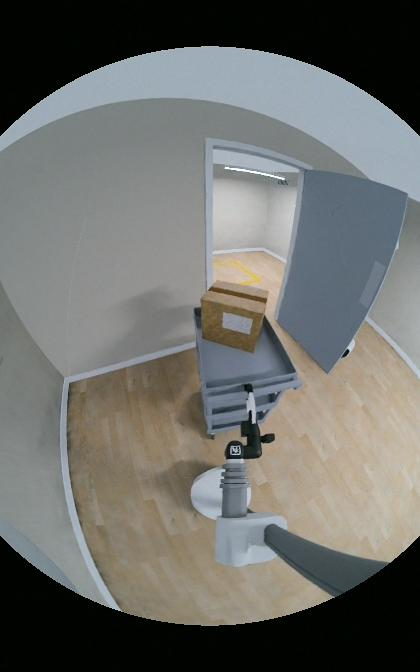

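Emit:
move:
  blocking: false
  r2: {"base":{"translate_m":-0.4,"strafe_m":-0.03}}

Emit:
wait:
  seconds: 3

Emit:
move:
  blocking: false
  r2: {"base":{"translate_m":0.35,"strafe_m":0.16}}

Emit:
wait:
  seconds: 3
  cameras: ["r2_head_camera","r2_head_left_camera"]

Scene clock: 835.27 s.
move: r2 moving
r1.base_odometry: x=-2.627 y=+0.118 heading=+0.623
r1.turned_by_wheels: +0.000
r1.turned_by_imu: +0.000
r1.base_tilt: forward=-1.6 right=+1.2
r1.lidar_m: 0.37 4.30 5.02 2.23 1.50 1.35 1.25 0.82 0.75 0.78 0.51 0.44
r1.base_status: not commanded
r1.joint_positions: lift_m=+0.840 arm_m=+0.000 wrist_yaw_rad=+0.268 wrist_pitch_rad=+0.001 wrist_roll_rad=+0.000 gripper_m=-0.037
r1.joint_status: not commanded
r1.measured_speeds: all 0
r1.motor_effort: lift_m=+23(23) arm_m=-7(7) wheel_0=+11(11) wheel_1=-1(2) wheel_2=+14(14)
r1.servo_current: wrist_yaw_rad=124(124) wrist_pitch_rad=46(52) wrist_roll_rad=39(65) gripper_m=59(65)
r1.contact_limits: translate_m 0.9
r1.hand_pose: x=+0.4724 y=-0.0079 z=+1.0176 quat_wxyz=(+0.991, +0.000, +0.000, +0.134) (m; r1's base frame)
r1.wrist_depth_mm: - - - 169 212 185 166 / - - - 228 210 181 167 / - - - 229 211 183 167 / - - - 176 212 185 168 / - - - 173 216 185 169 / - - 182 171 205 186 169 / - 158 - 164 159 182 -
r2.base_odometry: x=-0.416 y=-3.104 heading=-2.543
r2.turned_by_wheels: +0.000
r2.turned_by_imu: +0.001
r2.base_tilt: forward=-0.7 right=+0.1
r2.lidar_m: 0.41 1.52 1.66 1.31 1.26 1.39 2.10 4.27 4.53 3.52 1.66 0.48
r2.base_status: translate_m moving; strafe_m moving
r2.joint_positions: lift_m=+0.662 arm_m=+0.035 wrist_yaw_rad=+0.004 wrist_pitch_rad=-0.003 wrist_roll_rad=+1.569 gripper_m=+0.015
r2.joint_status: not commanded
r2.measured_speeds: translate_m=-0.121 strafe_m=-0.008 rotate_rad=+0.000 lift_m=+0.000 arm_m=+0.000 wrist_yaw_rad=+0.000 wrist_pitch_rad=+0.000 wrist_roll_rad=+0.000
r2.motor_effort: lift_m=+15(16) arm_m=+4(4) wheel_0=-3(9) wheel_1=-8(9) wheel_2=+15(17)
r2.servo_current: wrist_yaw_rad=46(59) wrist_pitch_rad=39(46) wrist_roll_rad=39(59) gripper_m=65(65)
r2.contact_limits: arm_m 0.1
r2.hand_pose: x=+0.4946 y=-0.0863 z=+0.8412 quat_wxyz=(+0.708, +0.706, +0.000, +0.002) (m; r2's base frame)
r2.wrist_depth_mm: - - - 266 267 1499 1281 / 1756 - - 259 262 1921 530 / 1661 - 683 253 256 788 - / - - 488 247 249 842 - / - - 517 202 244 831 - / - - 189 183 186 - - / - - - - - - -
pictures: none

Scene clock: 837.60 s.
earlier move: r2 done
r1.base_odometry: x=-2.627 y=+0.118 heading=+0.623
r1.turned_by_wheels: +0.000
r1.turned_by_imu: +0.000
r1.base_tilt: forward=-1.5 right=+1.2
r1.lidar_m: 0.37 4.29 5.01 2.25 1.45 1.34 1.26 0.83 0.74 0.76 0.47 0.42
r1.base_status: not commanded
r1.joint_positions: lift_m=+0.840 arm_m=+0.000 wrist_yaw_rad=+0.268 wrist_pitch_rad=+0.001 wrist_roll_rad=+0.000 gripper_m=-0.037
r1.joint_status: not commanded
r1.measured_speeds: all 0
r1.motor_effort: lift_m=+23(23) arm_m=-7(7) wheel_0=+11(11) wheel_1=-2(2) wheel_2=+14(14)
r1.servo_current: wrist_yaw_rad=104(124) wrist_pitch_rad=39(52) wrist_roll_rad=39(65) gripper_m=59(72)
r1.contact_limits: translate_m 0.9
r1.hand_pose: x=+0.4724 y=-0.0079 z=+1.0176 quat_wxyz=(+0.991, +0.000, +0.000, +0.134) (m; r1's base frame)
r1.wrist_depth_mm: - - - 169 212 185 166 / - - - 229 210 181 167 / - - - 229 211 183 167 / - - - 176 213 185 168 / - - - 173 217 185 169 / - - 182 171 205 186 170 / - 159 - 165 158 183 -
r2.base_odometry: x=-0.127 y=-2.873 heading=-2.544
r2.turned_by_wheels: -0.001
r2.turned_by_imu: +0.000
r2.base_tilt: forward=-0.6 right=+0.1
r2.lidar_m: 0.41 1.85 1.54 1.18 1.16 1.27 1.83 3.92 4.24 3.63 3.58 0.48
r2.base_status: done
r2.joint_positions: lift_m=+0.662 arm_m=+0.035 wrist_yaw_rad=+0.001 wrist_pitch_rad=-0.003 wrist_roll_rad=+1.569 gripper_m=+0.015
r2.joint_status: not commanded
r2.measured_speeds: all 0
r2.motor_effort: lift_m=+16(16) arm_m=+4(4) wheel_0=-5(9) wheel_1=-4(10) wheel_2=+4(18)
r2.servo_current: wrist_yaw_rad=59(65) wrist_pitch_rad=39(52) wrist_roll_rad=46(59) gripper_m=65(72)
r2.contact_limits: arm_m 0.1
r2.hand_pose: x=+0.4944 y=-0.0872 z=+0.8412 quat_wxyz=(+0.708, +0.706, -0.001, +0.001) (m; r2's base frame)
r2.wrist_depth_mm: - - - 244 242 1537 496 / - - - 183 241 809 - / - - 473 242 242 820 - / - 1863 492 241 241 820 - / - - 544 201 241 831 - / - - 187 182 186 - - / - - - - 239 - 492
wait: 2.33 of 3 s (r2 has come to rest)
pictures: none

Scene clock: 838.10 s.
move: r2 moving
r1: as last shown
r1.base_tilt: forward=-1.6 right=+1.3
r1.lidar_m: 0.39 4.26 5.02 2.24 1.48 1.35 1.29 0.82 0.76 0.77 0.49 0.42
r1.servo_current: wrist_yaw_rad=98(124) wrist_pitch_rad=46(46) wrist_roll_rad=59(59) gripper_m=65(65)
r1.contact_limits: translate_m 0.9
r1.wrist_depth_mm: - - - 168 212 185 166 / - - - 228 209 181 167 / - - - 230 211 183 167 / - - - 176 212 184 168 / - - - 173 217 185 169 / - - 182 172 206 186 170 / - 159 - 165 158 183 -
r2.base_odometry: x=-0.144 y=-2.902 heading=-2.544
r2.turned_by_wheels: +0.000
r2.turned_by_imu: +0.000
r2.base_tilt: forward=-0.7 right=+0.1
r2.lidar_m: 0.43 1.83 1.51 1.18 1.17 1.26 1.86 3.94 4.23 3.64 3.58 0.48
r2.base_status: translate_m moving; strafe_m moving
r2.joint_positions: lift_m=+0.662 arm_m=+0.035 wrist_yaw_rad=-0.003 wrist_pitch_rad=-0.003 wrist_roll_rad=+1.569 gripper_m=+0.015
r2.joint_status: not commanded
r2.measured_speeds: translate_m=+0.121 strafe_m=+0.056 rotate_rad=+0.001 lift_m=+0.000 arm_m=+0.000 wrist_yaw_rad=-0.008 wrist_pitch_rad=+0.000 wrist_roll_rad=+0.000
r2.motor_effort: lift_m=+15(16) arm_m=+4(4) wheel_0=+4(7) wheel_1=+10(12) wheel_2=-15(16)
r2.servo_current: wrist_yaw_rad=46(59) wrist_pitch_rad=39(46) wrist_roll_rad=52(59) gripper_m=65(65)
r2.contact_limits: arm_m 0.1
r2.hand_pose: x=+0.4940 y=-0.0883 z=+0.8412 quat_wxyz=(+0.708, +0.706, -0.002, +0.000) (m; r2's base frame)
r2.wrist_depth_mm: - - - 241 240 1499 492 / - - - 182 240 798 - / - - 473 239 241 831 - / - 1983 500 240 240 831 - / - - 539 209 239 831 - / - - 187 181 187 - - / - - - - 238 - 488
pictures: none

Scene clock: 840.27 s.
earlier move: r2 done
r1.base_odometry: x=-2.627 y=+0.118 heading=+0.623
r1.turned_by_wheels: +0.000
r1.turned_by_imu: +0.000
r1.base_tilt: forward=-1.5 right=+1.2
r1.lidar_m: 0.37 4.29 5.03 2.25 1.48 1.34 1.27 0.82 0.76 0.76 0.50 0.44
r1.base_status: not commanded
r1.joint_positions: lift_m=+0.840 arm_m=+0.000 wrist_yaw_rad=+0.268 wrist_pitch_rad=+0.001 wrist_roll_rad=+0.000 gripper_m=-0.037
r1.joint_status: not commanded
r1.measured_speeds: all 0
r1.motor_effort: lift_m=+23(23) arm_m=-7(7) wheel_0=+11(11) wheel_1=-1(2) wheel_2=+14(14)
r1.servo_current: wrist_yaw_rad=104(130) wrist_pitch_rad=39(52) wrist_roll_rad=39(78) gripper_m=59(72)
r1.contact_limits: translate_m 0.9
r1.hand_pose: x=+0.4724 y=-0.0079 z=+1.0176 quat_wxyz=(+0.991, +0.000, +0.000, +0.134) (m; r1's base frame)
r1.wrist_depth_mm: - - - 169 212 185 166 / - - - 228 209 182 167 / - - - 230 211 183 168 / - - - 176 212 185 168 / - - - 173 217 185 169 / - - 182 171 206 186 169 / - 159 - 165 158 183 -
r2.base_odometry: x=-0.326 y=-3.202 heading=-2.544
r2.turned_by_wheels: +0.000
r2.turned_by_imu: +0.001
r2.base_tilt: forward=-0.7 right=+0.1
r2.lidar_m: 0.50 1.46 1.54 1.20 1.14 1.25 1.84 4.29 4.61 3.66 1.81 0.40
r2.base_status: done
r2.joint_positions: lift_m=+0.662 arm_m=+0.035 wrist_yaw_rad=-0.001 wrist_pitch_rad=-0.003 wrist_roll_rad=+1.569 gripper_m=+0.015
r2.joint_status: not commanded
r2.measured_speeds: all 0
r2.motor_effort: lift_m=+15(16) arm_m=+3(4) wheel_0=+4(9) wheel_1=+2(12) wheel_2=-5(19)
r2.servo_current: wrist_yaw_rad=52(59) wrist_pitch_rad=39(46) wrist_roll_rad=52(72) gripper_m=59(65)
r2.contact_limits: arm_m 0.1
r2.hand_pose: x=+0.4942 y=-0.0878 z=+0.8412 quat_wxyz=(+0.708, +0.706, -0.002, +0.000) (m; r2's base frame)
r2.wrist_depth_mm: - 384 377 165 167 - - / 1708 449 404 175 179 750 - / 1618 - 500 136 193 - - / - - 640 205 211 - - / - - 157 209 231 - 508 / - - 186 178 186 - 1138 / - - - - - - 1078
wait: 2.17 of 3 s (r2 has come to rest)
pictures: r2_head_camera, r2_head_left_camera
Images, in order (width x height): r2_head_camera 420x560, r2_head_left_camera 420x672.

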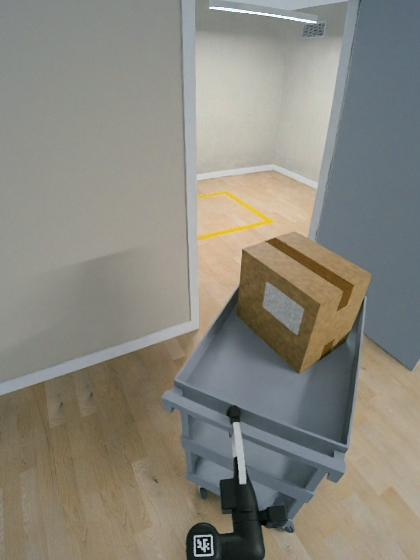

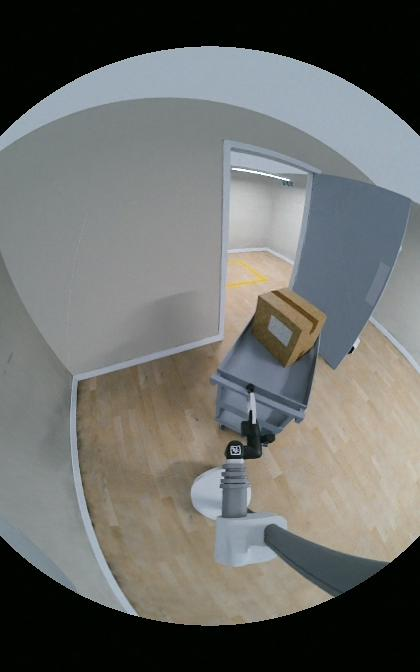

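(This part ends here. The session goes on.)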